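# Pull out the nearest yellow foosball rod and turn it flat

## Task

Find the yellow rod closest to right_arm, draw it outward until it stops, then rotate it 90 degrees so its player figures end up horizontal; this must still hold once the robot lets go.

## Robot and tools

ROBOT. There are two 6-joint arms, left_arm and right_arm, each with a parallel two-finger gripper. The scene frame has its origin at table-top height, midway between the nominal bases. +x points out over the table, +z points up, and left_arm sits on the +y side. Measured bases: left_arm at (-0.028, +0.289, +0.027) m and right_arm at (-0.040, -0.349, +0.007) m, each with almost no yaw. Hand positions and orientations in results are given in that arm's own base frame and can be off by a few cm. The fingers point along the gripper's +z and open along its y. end_effector_position is the pinch point, about 1 cm short of the fingertips. Fixed cameras and the table use the scene frame.

ROW LAYOUT. Every motion row is a single flat list of 14 numbers, each in [-1, 1]. The first 7 are left_arm and the next 7 are right_arm, and both blocks must be present even when one arm stays idle. Within each block the order is: wrist pitch (joint4), shoulder (joint2), wrist yaw (joint5), wrist roll (joint6), elbow (joint3), waist (joint1), gripper opening. Joint values are offsets, not poses. They are measured from the Joint targets reported at the start of the action or call, not from the previous row, so sending the same offset again moves the joint further. Scale: 1.0 equals 2.224 rad for waist, shoulder and elbow, and 8.485 rad for the three wrist joints. The opening value is absolute: +1 is fully open and -1 is shut. Stated joint ranges in rad: waist -2.618..3.054, shoulder 0..3.142, elbow 0..3.142, wrist pitch -1.571..1.571, wrist yaw -1.571..1.571, wrist roll -2.094..2.094. The real ends may differ from these by up to 0.059 rad. An action that would push a joint more than 0.059 rad beyond its end is rejected for both arms. If the first action of a call fails that check, or any action is malformed, the whole call is rejected.

TOOLS.
- execute_actions(actions, cameras): actions is a list of actions. Each action is a list of up to 15 rows, one per 1/30 s step. If fewer rows are given, the last row is held for the rest of the 15 steps. An empty list returns state and all images. cameras takes names, ["all"] or [].
- move(target, speed, blend, opening_speed, grip_force, blocking, cameras): drives all joints together along interpolated paths. target is one 14-number row or a list of up to 15 rows, and every row is an offset from the same starting Joint targets. speed is the peak rad/s of the joint with the farthest to go, 0.01 to 12.57, default 0.5; it can be one value per target. blend is a corner radius in rad; the default 0 stops at each target. opening_speed is the rate of opening change per second on the -1..+1 scale, at least 0.2. grip_force is newtons per pad, 10 to 50, as one value or one per arm; it persists, and lower values close slowly. With blocking=false the call returns after about 0.5 s while the motion continues. Paths take at least 0.5 s and get cut short beyond 10 s. They do not avoid obstacles or the other arm. The result includes a move: line saying done, off_target, moving, held or fault, and may add limits=held.
- wait(seconds 0..10): lets time pass while a running move carries on.
- stop(): brakes the current move; faster moves need more room to stop.
- zoom_image(camera, region): camera is cam_left_wrist or cam_right_wrist. region is [x0, y0, x1, y1] in pixels of that camera's latest 672x504 fisheye image, with a box no larger than 504x504.
- read_manual(section): returns licence text only.
- finished_scene(scene): ends the scene and cannot be undone. After ending scene 1, make no further calls in that reply.

RESULTS. Joint positions and velocities are listed per arm in the row order above. The finger-pad gap comes last, in m (0.094 when fully open). Joint targets is the base for your next offsets. Tool commands shows the current gripper commands; to leave a gripper unchanged, resend its current value, because 0 is a real command. grip_measured uses the opening scale and can read about 2.5 mm wide when empty. On a firmly gripped hard part it reads a few mm narrower. Torques are in N m, positive toward larger angles, and include gravity. Items 2, 5 and 6 wrap at ±28. "joint sent to its limit" means the joint was clamped at its end. "joint command not followed" means the clearance check changed some targets. Step readings list joint positions at some steps. MOTOR HOT appears at 75 °C. At 90 °C an OVER-TEMPERATURE FAULT folds that arm and it stays idle; at 100 °C it collapses.

MOTION LIMITS. On every step each target is kept within 0.339 rad (big joints) or 2.2 rad (wrists) of the measured angle. Targets that would move the hand more than 200 mm from where it is get scaled back. Large changes therefore need several actions. Some motion continues while you think, and a move keeps running during that time.

CAUTIONS. Approach slowly: contact force grows with speed and with how far the target lies past the contact. Never strike fixed or heavy objects. Keep the arms from touching or pinching each other, and keep load off the wrist camera cables. To end a push, or after an arm has been dragged, command the targets back past the measured positions. Avoid long stretched-out holds or straining toward unreachable poses, since these build heat. Don't drop or release parts while they are moving. The rod must stay pulled out and turned after the robot releases it.

Each tool is called after "Emit:" as a command line: name --argument value for each argument, lists and objects as JSON in quotes; but a table of rows of numbers goes row by row, as --pt "numbers of a row", without its own name.

## Session

Emit:
execute_actions --actions '[]'

Scene clock: 0.00 s.
left_arm: end_effector_position=(+0.4067, +0.0376, +0.1163) grip_measured=+1.000 end_effector_quat_wxyz=(+0.597, -0.093, +0.793, +0.071) | right_arm: end_effector_position=(+0.3928, -0.0048, +0.1143) grip_measured=+1.000 end_effector_quat_wxyz=(+0.608, +0.033, +0.793, -0.013)
Joint names: [wrist pitch, shoulder, wrist yaw, wrist roll, elbow, waist]
Joint positions: left_arm=[0.845 1.542 -0.242 -0.068 0.409 -0.016 0.094] | right_arm=[0.909 1.498 0.082 0.042 0.325 0.023 0.094]
Joint velocities: within noise
Joint torques (N m): no reading
Heat: left arm: 47 °C; right arm: 40 °C.
Joint targets: left_arm=[0.833 1.540 -0.243 -0.068 0.411 -0.016] | right_arm=[0.899 1.495 0.080 0.043 0.328 0.023]
Tool commands: left_gripper/opening=+1.0 right_gripper/opening=+1.0
camera_calibration:
cam_left_wrist: T_world_to_cam=[[0.207287, -0.962694, 0.173931, -0.0790407], [-0.569143, -0.263281, -0.778948, 0.366677], [0.795681, 0.062474, -0.602485, -0.132805], [0, 0, 0, 1]] pos_world=[0.330746, 0.0287439, 0.219357]
cam_right_wrist: T_world_to_cam=[[-0.0674914, -0.98389, 0.165543, -0.00657283], [-0.627243, -0.0871895, -0.773928, 0.366259], [0.775894, -0.156069, -0.611254, -0.115862], [0, 0, 0, 1]] pos_world=[0.319186, 0.0073845, 0.213725]

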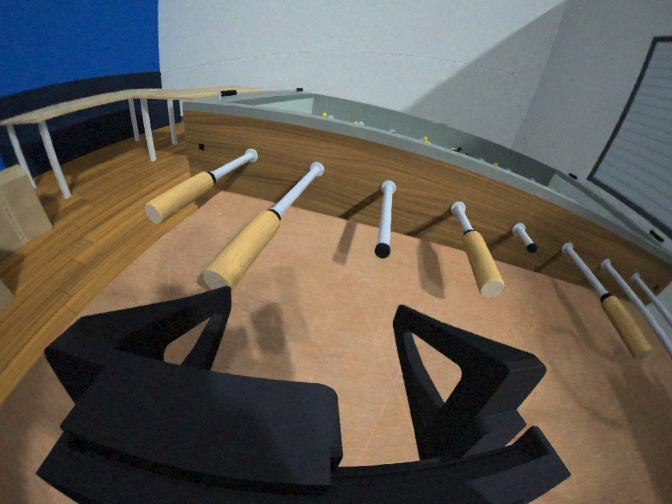

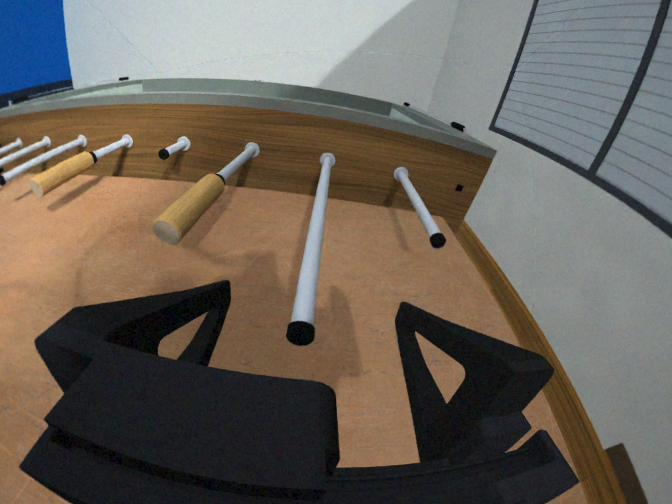

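Emit:
zoom_image --camera "cam_left_wrist" --region '[180, 80, 510, 200]'

Emit:
zoom_image --camera "cam_right_wrist" --region '[200, 70, 500, 260]'

Scaled by 1.527 from the camera's 672x504 image, which has a finer 960x720 frame.

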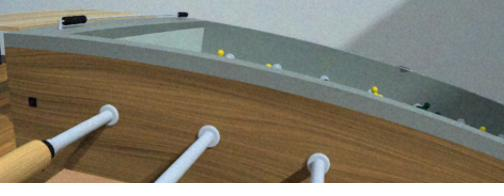

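Scaled by 1.680 from the camera's 672x504 image, which has a finer 960x720 frame.

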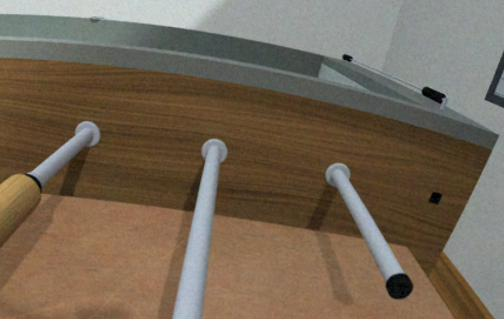

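Emit:
move --target '[0,0,0,0,0,0,1,-0.2,0,0,0,0.618,0,1]' --speed 1.5 --cameras '["cam_right_wrist"]'

Emit:
zoom_image --camera "cam_right_wrist" --region '[100, 20, 600, 300]'

Scene clock: 26.17 s.
left_arm: end_effector_position=(+0.4067, +0.0376, +0.1163) grip_measured=+1.000 end_effector_quat_wxyz=(+0.597, -0.093, +0.793, +0.071) | right_arm: end_effector_position=(+0.4374, -0.0038, +0.3441) grip_measured=+1.000 end_effector_quat_wxyz=(+0.467, +0.028, +0.884, -0.021)
Joint names: [wrist pitch, shoulder, wrist yaw, wrist roll, elbow, waist]
Joint positions: left_arm=[0.845 1.542 -0.242 -0.068 0.409 -0.016 0.094] | right_arm=[-0.782 1.498 0.082 0.042 1.68 0.023 0.094]
Joint torques (N m): left_arm=[1.86 -6.46 -0.06 0.01 5.53 -0.12] | right_arm=[1.43 -5.72 0.05 0.01 8.49 0.03]
Heat: left arm: 47 °C; right arm: 41 °C.
Joint targets: left_arm=[0.833 1.540 -0.243 -0.068 0.411 -0.016] | right_arm=[-0.798 1.495 0.080 0.043 1.703 0.023]
move: done
camera_calibration:
cam_right_wrist: T_world_to_cam=[[-0.00780353, -0.982514, 0.186025, -0.0736914], [-0.847593, -0.0922099, -0.522574, 0.58199], [0.53059, -0.161751, -0.832052, 0.173375], [0, 0, 0, 1]] pos_world=[0.400725, 0.00930611, 0.462099]
Images, in order (width x height): cam_right_wrist 672x504.

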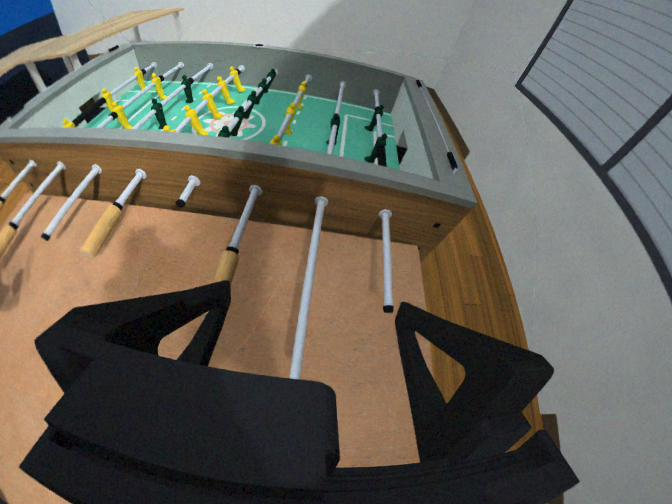

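Scaled by 1.008 from the camera's 672x504 image, which has a finer 960x720 frame.

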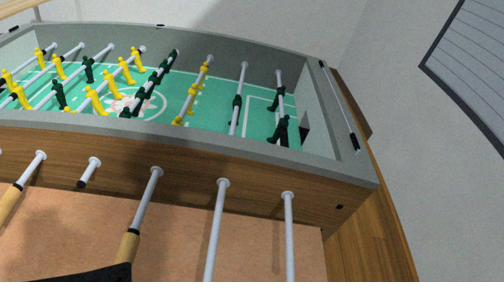

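Emit:
move --pt "0 0 0 0 0 0 1 0 0 0.0625 -0.0051 0 0.237 1" --pt "0 0 0 0 0 0 1 0.2549 0.1821 0.0625 -0.0051 -0.5348 0.237 1" --pt "0 0 0 0 0 0 1 0.2538 0.2995 0.057 -0.0051 -0.4566 0.214 1" --speed 1.2 --blend 0.1 --cameras '["cam_right_wrist"]'

Scene clock: 88.13 s.
left_arm: end_effector_position=(+0.4067, +0.0376, +0.1163) grip_measured=+1.000 end_effector_quat_wxyz=(+0.597, -0.093, +0.793, +0.071) | right_arm: end_effector_position=(+0.4547, +0.1396, +0.0705) grip_measured=+1.000 end_effector_quat_wxyz=(+0.662, +0.000, +0.747, -0.052)
Joint names: [wrist pitch, shoulder, wrist yaw, wrist roll, elbow, waist]
Joint positions: left_arm=[0.845 1.542 -0.242 -0.068 0.409 -0.016 0.094] | right_arm=[1.337 2.147 0.578 0 0.669 0.504 0.094]
Joint torques (N m): left_arm=[1.85 -6.48 -0.07 0.02 5.52 -0.06] | right_arm=[1.84 -6.9 -0.06 0.01 4.97 -0.47]
Heat: left arm: 47 °C; right arm: 42 °C.
Joint targets: left_arm=[0.833 1.540 -0.243 -0.068 0.411 -0.016] | right_arm=[1.355 2.161 0.564 0.000 0.687 0.499]
move: done
camera_calibration:
cam_right_wrist: T_world_to_cam=[[-0.0943456, -0.961556, 0.257894, 0.149496], [-0.515947, -0.174319, -0.838697, 0.349909], [0.851409, -0.212187, -0.479665, -0.204], [0, 0, 0, 1]] pos_world=[0.368326, 0.161458, 0.157061]
Images, in order (width x height): cam_right_wrist 672x504.

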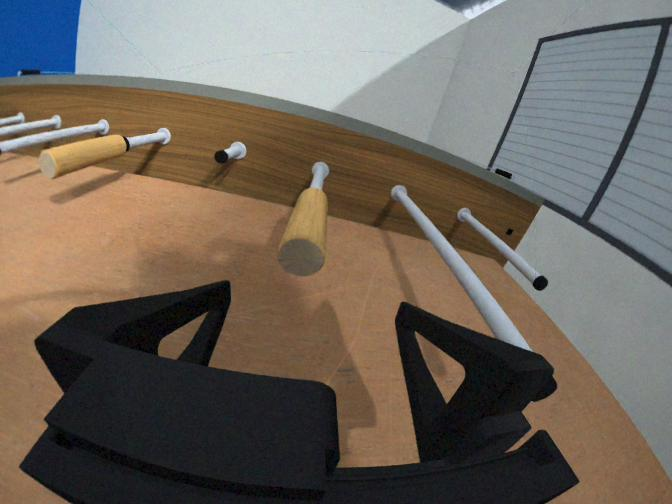

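Emit:
move --pt "0 0 0 0 0 0 1 0 0 0.0024 0 0 0.009 1" --pt "0 0 0 0 0 0 1 -0.0273 0.0744 -0.014 0 0.182 -0.0508 1" --speed 0.5 --blend 0.01 --cameras '["cam_right_wrist"]'

Scene clock: 104.63 s.
left_arm: end_effector_position=(+0.4067, +0.0376, +0.1163) grip_measured=+1.000 end_effector_quat_wxyz=(+0.597, -0.093, +0.793, +0.071) | right_arm: end_effector_position=(+0.5533, +0.1417, +0.0831) grip_measured=+1.000 end_effector_quat_wxyz=(+0.676, +0.011, +0.735, -0.038)
Joint names: [wrist pitch, shoulder, wrist yaw, wrist roll, elbow, waist]
Joint positions: left_arm=[0.845 1.542 -0.242 -0.068 0.409 -0.016 0.094] | right_arm=[1.139 2.302 0.46 0 1.072 0.39 0.094]
Joint torques (N m): left_arm=[1.87 -6.52 -0.08 0.02 5.53 -0.06] | right_arm=[1.56 -8.36 -0.09 0.01 6.43 -0.35]
Heat: left arm: 47 °C; right arm: 42 °C.
Joint targets: left_arm=[0.833 1.540 -0.243 -0.068 0.411 -0.016] | right_arm=[1.123 2.327 0.445 0.000 1.092 0.386]
move: done
camera_calibration:
cam_right_wrist: T_world_to_cam=[[-0.10131, -0.969825, 0.221754, 0.165662], [-0.482846, -0.146955, -0.863287, 0.391549], [0.869825, -0.194532, -0.453389, -0.296251], [0, 0, 0, 1]] pos_world=[0.463528, 0.160573, 0.166966]
Images, in order (width x height): cam_right_wrist 672x504.

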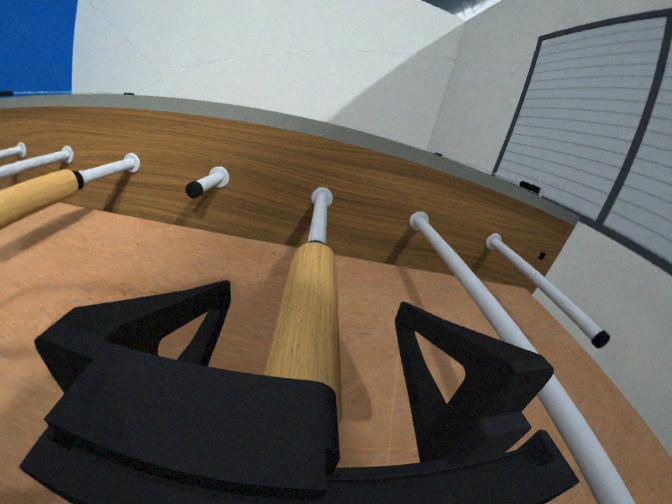

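Emit:
move --pt "0 0 0 0 0 0 1 0 0.006 0 0 0 0.001 1" --pt "0 0 0 0 0 0 1 0 0.006 0 0 0 0.001 -0.7" --opening_speed 1.2 --cameras '["cam_right_wrist"]'

Scene clock: 115.03 s.
left_arm: end_effector_position=(+0.4067, +0.0376, +0.1163) grip_measured=+1.000 end_effector_quat_wxyz=(+0.597, -0.093, +0.793, +0.071) | right_arm: end_effector_position=(+0.5528, +0.1422, +0.0740) grip_measured=-0.302 end_effector_quat_wxyz=(+0.670, +0.008, +0.741, -0.040)
Joint names: [wrist pitch, shoulder, wrist yaw, wrist roll, elbow, waist]
Joint positions: left_arm=[0.845 1.542 -0.242 -0.068 0.409 -0.016 0.094] | right_arm=[1.135 2.317 0.457 0 1.072 0.39 0.033]
Joint torques (N m): left_arm=[1.87 -6.53 -0.06 0.01 5.49 -0.03] | right_arm=[1.61 -8.54 -0.05 0.01 6.31 -0.16]
Heat: left arm: 47 °C; right arm: 42 °C.
Joint targets: left_arm=[0.833 1.540 -0.243 -0.068 0.411 -0.016] | right_arm=[1.123 2.340 0.445 0.000 1.092 0.388]
move: done
camera_calibration:
cam_right_wrist: T_world_to_cam=[[-0.0941448, -0.968656, 0.229875, 0.163344], [-0.496992, -0.154343, -0.853919, 0.391738], [0.862633, -0.194638, -0.466883, -0.294908], [0, 0, 0, 1]] pos_world=[0.464465, 0.161286, 0.159276]
Images, in order (width x height): cam_right_wrist 672x504.

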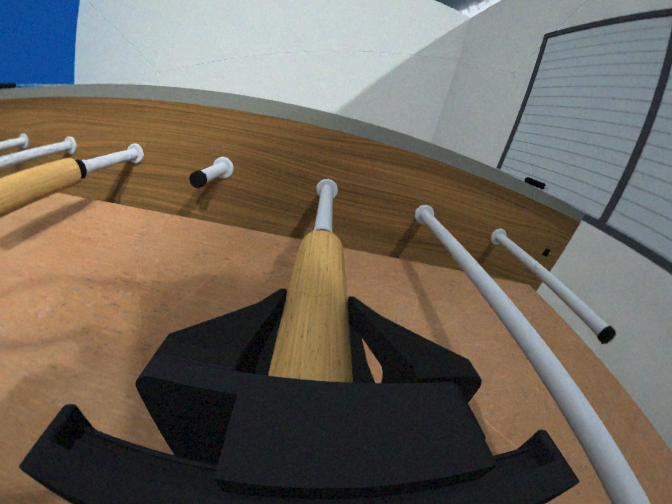

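Emit:
move --pt "0 0 0 0 0 0 1 0.0143 -0.045 0.007 0 -0.0967 0.0265 -0.7" --pt "0 0 0 0 0 0 1 0.0274 -0.0827 0.0159 0 -0.1819 0.0609 -0.7" --speed 0.25 --blend 0.02 --cameras '["cam_right_wrist"]'

Scene clock: 132.10 s.
left_arm: end_effector_position=(+0.4067, +0.0376, +0.1163) grip_measured=+1.000 end_effector_quat_wxyz=(+0.597, -0.093, +0.793, +0.071) | right_arm: end_effector_position=(+0.4714, +0.1491, +0.0719) grip_measured=-0.302 end_effector_quat_wxyz=(+0.669, +0.000, +0.742, -0.043)
Joint names: [wrist pitch, shoulder, wrist yaw, wrist roll, elbow, waist]
Joint positions: left_arm=[0.845 1.542 -0.242 -0.068 0.409 -0.016 0.094] | right_arm=[1.323 2.189 0.562 0 0.746 0.5 0.033]
Joint torques (N m): left_arm=[1.85 -6.5 -0.06 0.01 5.5 -0.03] | right_arm=[1.99 -11.21 0.28 0.01 -0.46 2.11]
Heat: left arm: 47 °C; right arm: 42 °C.
Joint targets: left_arm=[0.833 1.540 -0.243 -0.068 0.411 -0.016] | right_arm=[1.356 2.156 0.580 0.000 0.688 0.523]
move: off_target (right_arm); right_arm: the elbow is farthest, 0.059 rad from its target
camera_calibration:
cam_right_wrist: T_world_to_cam=[[-0.0879094, -0.965617, 0.244656, 0.158439], [-0.499032, -0.169873, -0.849771, 0.353472], [0.862113, -0.196794, -0.46694, -0.223687], [0, 0, 0, 1]] pos_world=[0.383166, 0.169016, 0.157159]
Images, in order (width x height): cam_right_wrist 672x504.

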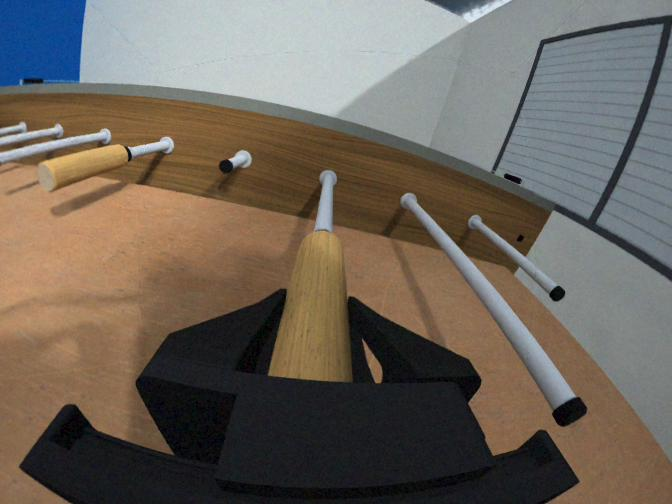

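Emit:
move --target '[0,0,0,0,0,0,1,0.0045,-0.0104,0.0041,0,-0.0274,0.016,-0.7]' --speed 0.25

Scene clock: 140.87 s.
left_arm: end_effector_position=(+0.4067, +0.0376, +0.1163) grip_measured=+1.000 end_effector_quat_wxyz=(+0.597, -0.093, +0.793, +0.071) | right_arm: end_effector_position=(+0.4696, +0.1482, +0.0724) grip_measured=-0.302 end_effector_quat_wxyz=(+0.669, +0.000, +0.742, -0.044)
Joint names: [wrist pitch, shoulder, wrist yaw, wrist roll, elbow, waist]
Joint positions: left_arm=[0.845 1.542 -0.242 -0.068 0.409 -0.016 0.094] | right_arm=[1.323 2.182 0.562 0 0.737 0.5 0.033]
Joint torques (N m): left_arm=[1.85 -6.5 -0.07 0.01 5.5 -0.05] | right_arm=[2.34 -12.45 0.66 0.01 -4.51 5.3]
Heat: left arm: 47 °C; right arm: 43 °C.
Joint targets: left_arm=[0.833 1.540 -0.243 -0.068 0.411 -0.016] | right_arm=[1.394 2.133 0.615 0.000 0.627 0.559]
move: off_target (right_arm); right_arm: the elbow is farthest, 0.110 rad from its target

Emit:
move --target '[0,0,0,0,0,0,1,-0.0052,0.0144,-0.0041,-0.1866,0.0328,-0.0175,-0.7]' --speed 0.8 --cameras '["cam_right_wrist"]'

Emit:
zoom_image --camera "cam_right_wrist" --region '[150, 50, 500, 400]'

Scene clock: 158.83 s.
left_arm: end_effector_position=(+0.4067, +0.0376, +0.1163) grip_measured=+1.000 end_effector_quat_wxyz=(+0.597, -0.093, +0.793, +0.071) | right_arm: end_effector_position=(+0.4712, +0.1508, +0.0766) grip_measured=-0.294 end_effector_quat_wxyz=(-0.449, +0.524, -0.520, +0.504)
Joint names: [wrist pitch, shoulder, wrist yaw, wrist roll, elbow, waist]
Joint positions: left_arm=[0.845 1.542 -0.242 -0.068 0.409 -0.016 0.094] | right_arm=[1.334 2.182 0.552 -1.578 0.743 0.5 0.033]
Joint torques (N m): left_arm=[1.86 -6.46 -0.07 0.02 5.53 -0.08] | right_arm=[1.84 -9.8 0.39 -0.01 0.66 1.83]
Heat: left arm: 47 °C; right arm: 46 °C.
Joint targets: left_arm=[0.833 1.540 -0.243 -0.068 0.411 -0.016] | right_arm=[1.350 2.165 0.580 -1.583 0.699 0.520]
move: off_target (right_arm); right_arm: the elbow is farthest, 0.043 rad from its target
camera_calibration:
cam_right_wrist: T_world_to_cam=[[0.0500481, 0.236012, 0.97046, -0.142907], [-0.427818, -0.872953, 0.234362, 0.347107], [0.902478, -0.42691, 0.0572804, -0.245547], [0, 0, 0, 1]] pos_world=[0.377252, 0.231909, 0.0714023]
Images, in order (width x height): cam_right_wrist 672x504.

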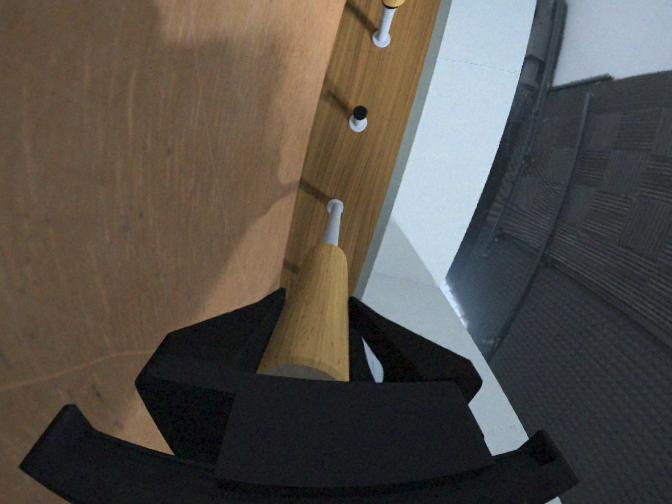

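Scaled by 1.440 from the camera's 672x504 image, which has a finer 960x720 frame.

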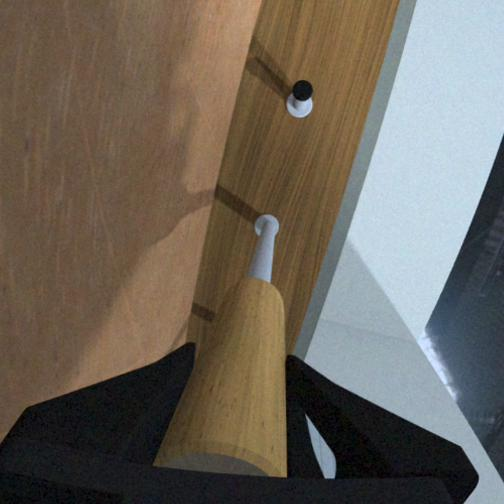

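Emit:
move --pt "0 0 0 0 0 0 1 -0.0024 0.009 -0.0024 0 0.0229 -0.009 -0.7" --pt "0 0 0 0 0 0 1 -0.0024 0.009 -0.0024 0 0.0229 -0.009 0.35" --opening_speed 1 --cameras '["cam_right_wrist"]'

Scene clock: 175.90 s.
left_arm: end_effector_position=(+0.4067, +0.0376, +0.1163) grip_measured=+1.000 end_effector_quat_wxyz=(+0.597, -0.093, +0.793, +0.071) | right_arm: end_effector_position=(+0.4715, +0.1496, +0.0711) grip_measured=+0.348 end_effector_quat_wxyz=(-0.438, +0.532, -0.521, +0.505)
Joint names: [wrist pitch, shoulder, wrist yaw, wrist roll, elbow, waist]
Joint positions: left_arm=[0.845 1.542 -0.242 -0.068 0.409 -0.016 0.094] | right_arm=[1.313 2.185 0.556 -1.585 0.746 0.499 0.063]
Joint torques (N m): left_arm=[1.85 -6.49 -0.07 0.01 5.46 -0.05] | right_arm=[1.85 -8.47 0.12 0.03 4.1 0.13]
Heat: left arm: 46 °C; right arm: 46 °C.
Joint targets: left_arm=[0.833 1.540 -0.243 -0.068 0.411 -0.016] | right_arm=[1.330 2.185 0.559 -1.584 0.751 0.500]
move: done
camera_calibration:
cam_right_wrist: T_world_to_cam=[[0.0701088, 0.253679, 0.964744, -0.148959], [-0.426634, -0.866585, 0.258872, 0.344284], [0.901703, -0.429742, 0.0474729, -0.244439], [0, 0, 0, 1]] pos_world=[0.377738, 0.231093, 0.0661865]
Images, in order (width x height): cam_right_wrist 672x504.

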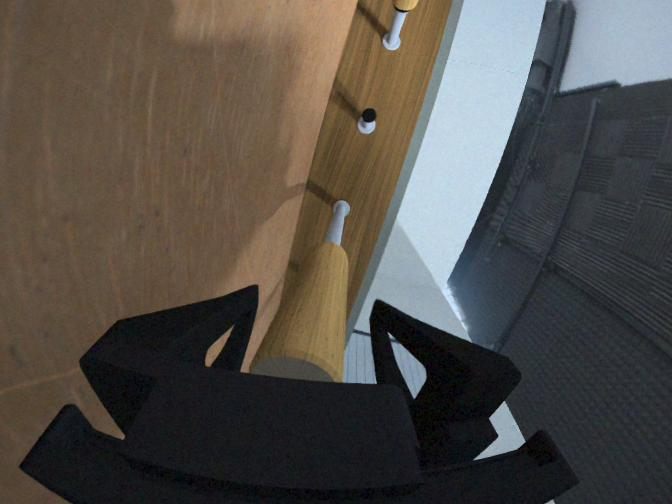

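Emit:
move --pt "0 0 0 0 0 0 1 0.0159 -0.0382 0.0119 0 -0.1068 0.045 0.35" --pt "0 0 0 0 0 0 1 0.0212 -0.0495 0.0178 0 -0.1353 0.0674 0.35" --pt "0 0 0 0 0 0 1 0.0212 -0.1956 0.0178 0 -0.1353 0.0674 0.35" --pt "0 0 0 0 0 0 1 -0.2508 -0.3103 -0.0352 0.1867 0.4281 -0.135 0.35" --speed '[0.4,0.4,0.8,1.5]' --blend '[0.02,0.03,0.1,0]' --cameras '["cam_right_wrist"]'

Emit:
zoom_image --camera "cam_right_wrist" --region '[180, 30, 480, 230]'

Scene clock: 192.50 s.
left_arm: end_effector_position=(+0.4067, +0.0376, +0.1163) grip_measured=+1.000 end_effector_quat_wxyz=(+0.597, -0.093, +0.793, +0.071) | right_arm: end_effector_position=(+0.4334, +0.0421, +0.3466) grip_measured=+0.348 end_effector_quat_wxyz=(+0.471, -0.033, +0.878, -0.074)
Joint names: [wrist pitch, shoulder, wrist yaw, wrist roll, elbow, waist]
Joint positions: left_arm=[0.845 1.542 -0.242 -0.068 0.409 -0.016 0.094] | right_arm=[-0.782 1.5 0.27 -0.013 1.68 0.205 0.063]
Joint torques (N m): left_arm=[1.86 -6.48 -0.06 0 5.52 -0.02] | right_arm=[1.44 -5.96 0.04 0.2 8.44 -0.46]
Heat: left arm: 46 °C; right arm: 45 °C.
Joint targets: left_arm=[0.833 1.540 -0.243 -0.068 0.411 -0.016] | right_arm=[-0.798 1.495 0.261 0.001 1.703 0.200]
move: done
camera_calibration:
cam_right_wrist: T_world_to_cam=[[0.0469822, -0.941988, 0.332343, -0.105232], [-0.835617, -0.219357, -0.503614, 0.577747], [0.5473, -0.254051, -0.797447, 0.169729], [0, 0, 0, 1]] pos_world=[0.394827, 0.0707254, 0.461285]
Images, in order (width x height): cam_right_wrist 672x504.

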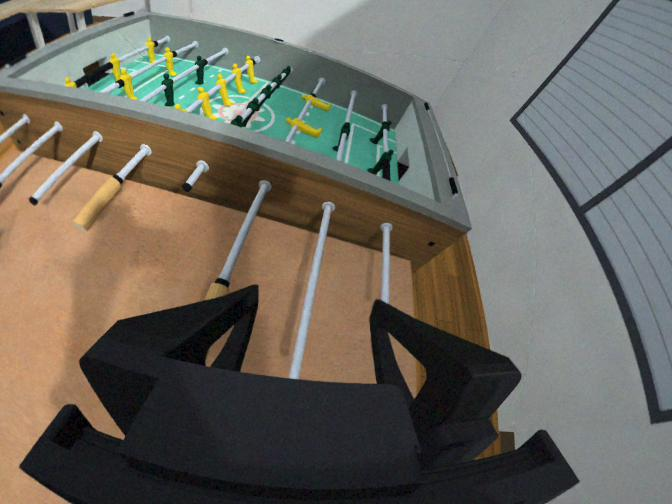

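Scaled by 1.680 from the camera's 672x504 image, which has a finer 960x720 frame.

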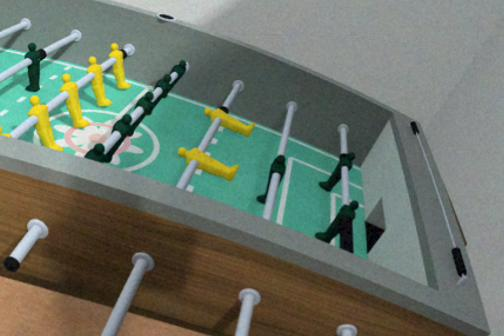

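Emit:
finished_scene --scene 2

The scene is finished: the task was done.


## Next scene

The same job, from a new start.

Emit:
execute_actions --actions '[]'

Scene clock: 0.00 s.
left_arm: end_effector_position=(+0.4148, +0.0165, +0.1259) grip_measured=+1.000 end_effector_quat_wxyz=(+0.618, -0.002, +0.786, +0.007) | right_arm: end_effector_position=(+0.3922, -0.0470, +0.1045) grip_measured=+1.000 end_effector_quat_wxyz=(+0.587, +0.099, +0.798, -0.097)
Joint names: [wrist pitch, shoulder, wrist yaw, wrist roll, elbow, waist]
Joint positions: left_arm=[0.901 1.55 0.039 0.018 0.411 0.054 0.094] | right_arm=[0.87 1.537 0.277 0.046 0.357 0.003 0.094]
Joint velocities: within noise
Joint torques (N m): no reading
Heat: left arm: 44 °C; right arm: 37 °C.
Joint targets: left_arm=[0.889 1.548 0.039 0.019 0.413 0.054] | right_arm=[0.861 1.534 0.278 0.048 0.360 0.003]
Tool commands: left_gripper/opening=+1.0 right_gripper/opening=+1.0
camera_calibration:
cam_left_wrist: T_world_to_cam=[[-0.0177666, -0.985889, 0.166453, -0.00796993], [-0.580802, -0.125334, -0.804339, 0.378982], [0.813851, -0.110967, -0.570379, -0.140833], [0, 0, 0, 1]] pos_world=[0.334589, 0.0240143, 0.225829]
cam_right_wrist: T_world_to_cam=[[-0.259579, -0.939623, 0.222998, 0.0249194], [-0.669667, 0.00876005, -0.74261, 0.372385], [0.695819, -0.3421, -0.631508, -0.103244], [0, 0, 0, 1]] pos_world=[0.327681, -0.015167, 0.20578]

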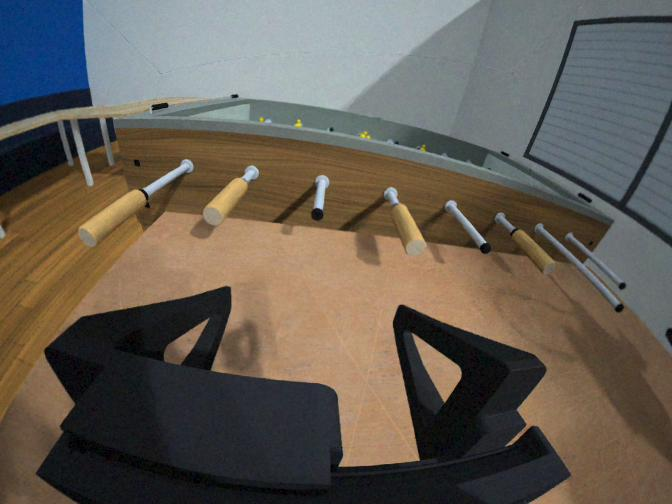

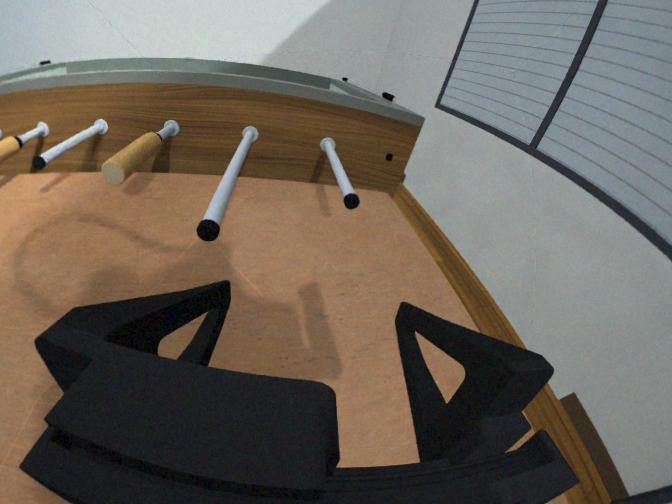

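Emit:
move --pt "0 0 0 0 0 0 1 0 0 0.0263 -0.0057 0 0.1904 1" --pt "0 0 0 0 0 0 1 0.0233 0.3816 0.0263 -0.0057 0.3778 0.1904 1" --speed '[1.2,0.9]' --blend 0.1 --cameras '["cam_right_wrist"]'

Scene clock: 21.30 s.
left_arm: end_effector_position=(+0.4148, +0.0165, +0.1259) grip_measured=+1.000 end_effector_quat_wxyz=(+0.618, -0.002, +0.786, +0.007) | right_arm: end_effector_position=(+0.5664, +0.1596, +0.0678) grip_measured=+1.000 end_effector_quat_wxyz=(+0.662, +0.007, +0.748, -0.049)
Joint names: [wrist pitch, shoulder, wrist yaw, wrist roll, elbow, waist]
Joint positions: left_arm=[0.901 1.55 0.039 0.018 0.411 0.054 0.094] | right_arm=[1.051 2.365 0.5 0.001 1.178 0.42 0.094]
Joint torques (N m): left_arm=[1.87 -6.78 0.01 0.01 5.65 -0.08] | right_arm=[1.74 -9.65 0.1 -0.01 6.71 0.58]
Heat: left arm: 44 °C; right arm: 40 °C.
Joint targets: left_arm=[0.889 1.548 0.039 0.019 0.413 0.054] | right_arm=[1.059 2.383 0.501 -0.001 1.200 0.427]
move: done
camera_calibration:
cam_right_wrist: T_world_to_cam=[[-0.100568, -0.964133, 0.245629, 0.184746], [-0.517576, -0.160148, -0.840516, 0.407547], [0.849707, -0.21166, -0.482906, -0.295068], [0, 0, 0, 1]] pos_world=[0.480237, 0.180934, 0.15468]
Images, in order (width x height): cam_right_wrist 672x504.

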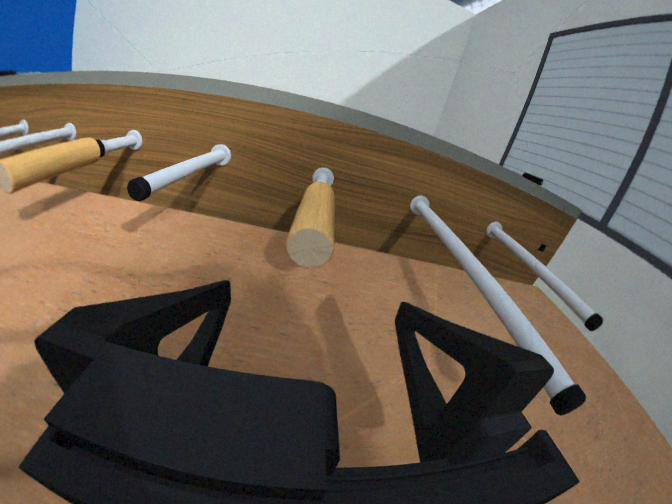

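Emit:
move --pt "0 0 0 0 0 0 1 -0.0155 0.0451 -0.0043 0 0.1099 -0.0168 1" --pt "0 0 0 0 0 0 1 -0.0336 0.1057 -0.0092 0 0.2405 -0.0357 1" --speed 0.5 --blend 0.02 --cameras '["cam_right_wrist"]'

Scene clock: 39.57 s.
left_arm: end_effector_position=(+0.4148, +0.0165, +0.1259) grip_measured=+1.000 end_effector_quat_wxyz=(+0.618, -0.002, +0.786, +0.007) | right_arm: end_effector_position=(+0.6635, +0.1649, +0.0832) grip_measured=+1.000 end_effector_quat_wxyz=(+0.674, +0.016, +0.738, -0.043)
Joint names: [wrist pitch, shoulder, wrist yaw, wrist roll, elbow, waist]
Joint positions: left_arm=[0.901 1.55 0.039 0.018 0.411 0.054 0.094] | right_arm=[0.784 2.59 0.438 0.001 1.708 0.354 0.094]
Joint torques (N m): left_arm=[1.87 -6.76 -0.01 0 5.65 -0.09] | right_arm=[1.61 -11.21 -0.07 -0.01 8.34 -0.61]
Heat: left arm: 44 °C; right arm: 41 °C.
Joint targets: left_arm=[0.889 1.548 0.039 0.019 0.413 0.054] | right_arm=[0.774 2.618 0.423 -0.001 1.735 0.347]
move: done
camera_calibration:
cam_right_wrist: T_world_to_cam=[[-0.112931, -0.968534, 0.221785, 0.206768], [-0.490552, -0.139763, -0.860131, 0.451915], [0.864063, -0.205932, -0.459333, -0.381366], [0, 0, 0, 1]] pos_world=[0.574563, 0.184887, 0.167674]
Images, in order (width x height): cam_right_wrist 672x504.

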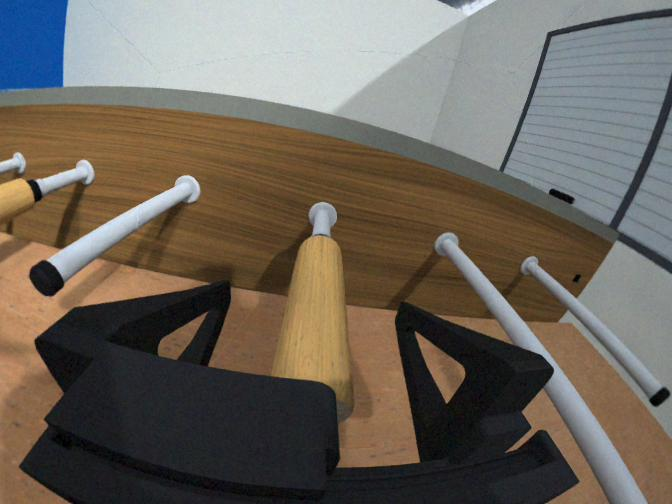

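Emit:
move --pt "0 0 0 0 0 0 1 0 0.0068 0 0 0 0 1" --pt "0 0 0 0 0 0 1 0 0.0068 0 0 0 0 -0.7" --opening_speed 1.2

Scene clock: 45.30 s.
left_arm: end_effector_position=(+0.4148, +0.0165, +0.1259) grip_measured=+1.000 end_effector_quat_wxyz=(+0.618, -0.002, +0.786, +0.007) | right_arm: end_effector_position=(+0.6628, +0.1642, +0.0711) grip_measured=-0.305 end_effector_quat_wxyz=(+0.667, +0.014, +0.744, -0.046)
Joint names: [wrist pitch, shoulder, wrist yaw, wrist roll, elbow, waist]
Joint positions: left_arm=[0.901 1.55 0.039 0.018 0.411 0.054 0.094] | right_arm=[0.78 2.607 0.439 0 1.708 0.354 0.033]
Joint torques (N m): left_arm=[1.86 -6.78 0 0.01 5.68 -0.08] | right_arm=[1.63 -11.4 -0.1 -0.01 8.27 -0.57]
Heat: left arm: 44 °C; right arm: 41 °C.
Joint targets: left_arm=[0.889 1.548 0.039 0.019 0.413 0.054] | right_arm=[0.774 2.633 0.423 -0.001 1.735 0.347]
move: done

Emit:
move --pt "0 0 0 0 0 0 1 0.0181 -0.0621 0.0051 0 -0.1307 0.0205 -0.7" --pt "0 0 0 0 0 0 1 0.0335 -0.1126 0.0113 0 -0.2406 0.0436 -0.7" --pt "0 0 0 0 0 0 1 0.0461 -0.1539 0.0191 0 -0.3289 0.0735 -0.7" --pt "0 0 0 0 0 0 1 0.0587 -0.1916 0.0283 0 -0.4146 0.1085 -0.7" --speed '[0.35,0.35,0.3,0.2]' --blend 0.02

Scene clock: 64.73 s.
left_arm: end_effector_position=(+0.4148, +0.0165, +0.1259) grip_measured=+1.000 end_effector_quat_wxyz=(+0.618, -0.002, +0.786, +0.007) | right_arm: end_effector_position=(+0.4906, +0.1754, +0.0650) grip_measured=-0.305 end_effector_quat_wxyz=(+0.662, +0.000, +0.747, -0.056)
Joint names: [wrist pitch, shoulder, wrist yaw, wrist roll, elbow, waist]
Joint positions: left_arm=[0.901 1.55 0.039 0.018 0.411 0.054 0.094] | right_arm=[1.218 2.254 0.625 0 0.892 0.545 0.033]
Joint torques (N m): left_arm=[1.85 -6.84 0 0.01 5.67 -0.05] | right_arm=[2.13 -13.33 0.51 -0.01 -1.62 3.89]
Heat: left arm: 44 °C; right arm: 41 °C.
Joint targets: left_arm=[0.889 1.548 0.039 0.019 0.413 0.054] | right_arm=[1.272 2.207 0.663 -0.001 0.813 0.589]
move: off_target (right_arm); right_arm: the elbow is farthest, 0.079 rad from its target

Emit:
move --target '[0,0,0,0,0,0,1,-0.0026,0.0126,-0.0033,-0.1866,0.0211,-0.013,-0.7]' --speed 0.8

Scene clock: 72.30 s.
left_arm: end_effector_position=(+0.4148, +0.0165, +0.1259) grip_measured=+1.000 end_effector_quat_wxyz=(+0.618, -0.002, +0.786, +0.007) | right_arm: end_effector_position=(+0.4924, +0.1721, +0.0774) grip_measured=-0.292 end_effector_quat_wxyz=(-0.443, +0.503, -0.532, +0.518)
Joint names: [wrist pitch, shoulder, wrist yaw, wrist roll, elbow, waist]
Joint positions: left_arm=[0.901 1.55 0.039 0.018 0.411 0.054 0.094] | right_arm=[1.267 2.254 0.649 -1.566 0.897 0.545 0.033]
Joint torques (N m): left_arm=[1.87 -6.79 -0.01 0.02 5.64 -0.1] | right_arm=[1.47 -10.97 -0.08 -0.17 1.51 1.32]
Heat: left arm: 44 °C; right arm: 43 °C.
Joint targets: left_arm=[0.889 1.548 0.039 0.019 0.413 0.054] | right_arm=[1.250 2.235 0.635 -1.584 0.860 0.560]
move: off_target (right_arm); right_arm: the elbow is farthest, 0.037 rad from its target

Emit:
move --pt "0 0 0 0 0 0 1 0.0012 0.0085 0.0006 0 0.018 -0.0054 -0.7" --pt "0 0 0 0 0 0 1 0.0012 0.0085 0.0006 0 0.018 -0.0054 0.35" --pt "0 0 0 0 0 0 1 0.0026 -0.0126 0.003 0 -0.0211 0.0135 0.35" --pt "0 0 0 0 0 0 1 0.0171 -0.0437 0.018 0 -0.1111 0.0641 0.35" --pt "0 0 0 0 0 0 1 0.0171 -0.2181 0.018 0 -0.1111 0.0641 0.35" --pt "0 0 0 0 0 0 1 -0.2413 -0.3328 -0.0441 0.1867 0.3791 -0.1619 0.35" --opening_speed 1 --speed '[0.5,0.5,0.4,0.4,0.8,1.6]' --blend '[0,0,0.01,0.03,0.1,0]' --cameras '["cam_right_wrist"]'

Emit:
zoom_image --camera "cam_right_wrist" --region '[180, 30, 480, 230]'

Scene clock: 92.77 s.
left_arm: end_effector_position=(+0.4148, +0.0165, +0.1259) grip_measured=+1.000 end_effector_quat_wxyz=(+0.618, -0.002, +0.786, +0.007) | right_arm: end_effector_position=(+0.4334, +0.0421, +0.3473) grip_measured=+0.348 end_effector_quat_wxyz=(+0.471, -0.033, +0.878, -0.074)
Joint names: [wrist pitch, shoulder, wrist yaw, wrist roll, elbow, waist]
Joint positions: left_arm=[0.901 1.55 0.039 0.018 0.411 0.054 0.094] | right_arm=[-0.782 1.5 0.27 -0.013 1.682 0.205 0.063]
Joint torques (N m): left_arm=[1.85 -6.82 -0.02 0.01 5.64 -0.1] | right_arm=[1.44 -6.01 0.03 0.17 8.31 -0.47]
Heat: left arm: 44 °C; right arm: 42 °C.
Joint targets: left_arm=[0.889 1.548 0.039 0.019 0.413 0.054] | right_arm=[-0.798 1.495 0.260 0.000 1.703 0.200]
move: done
camera_calibration:
cam_right_wrist: T_world_to_cam=[[0.0462902, -0.942211, 0.331806, -0.104986], [-0.834911, -0.218858, -0.505, 0.578268], [0.548435, -0.253652, -0.796793, 0.169461], [0, 0, 0, 1]] pos_world=[0.394724, 0.0706237, 0.461886]
Images, in order (width x height): cam_right_wrist 672x504.

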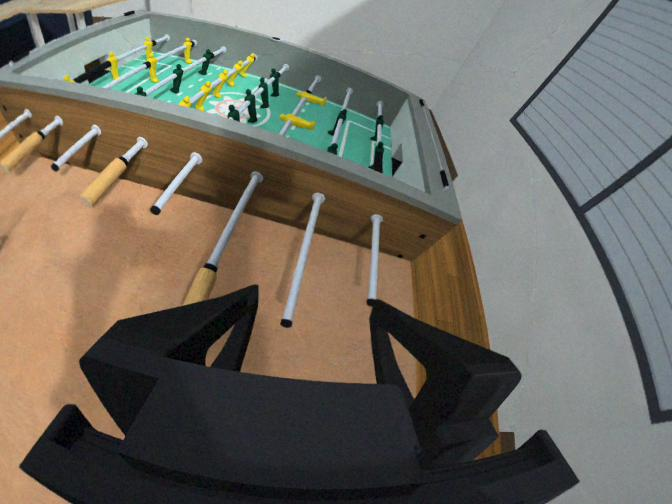

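Scaled by 1.680 from the camera's 672x504 image, which has a finer 960x720 frame.

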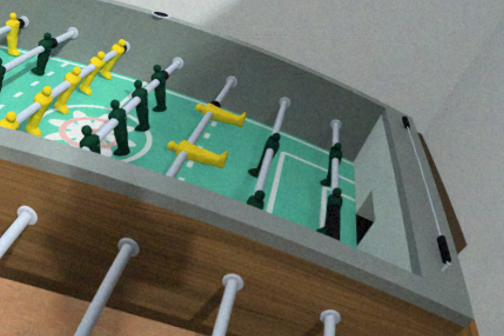

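Emit:
finished_scene --scene 3

The scene is finished: the task was done.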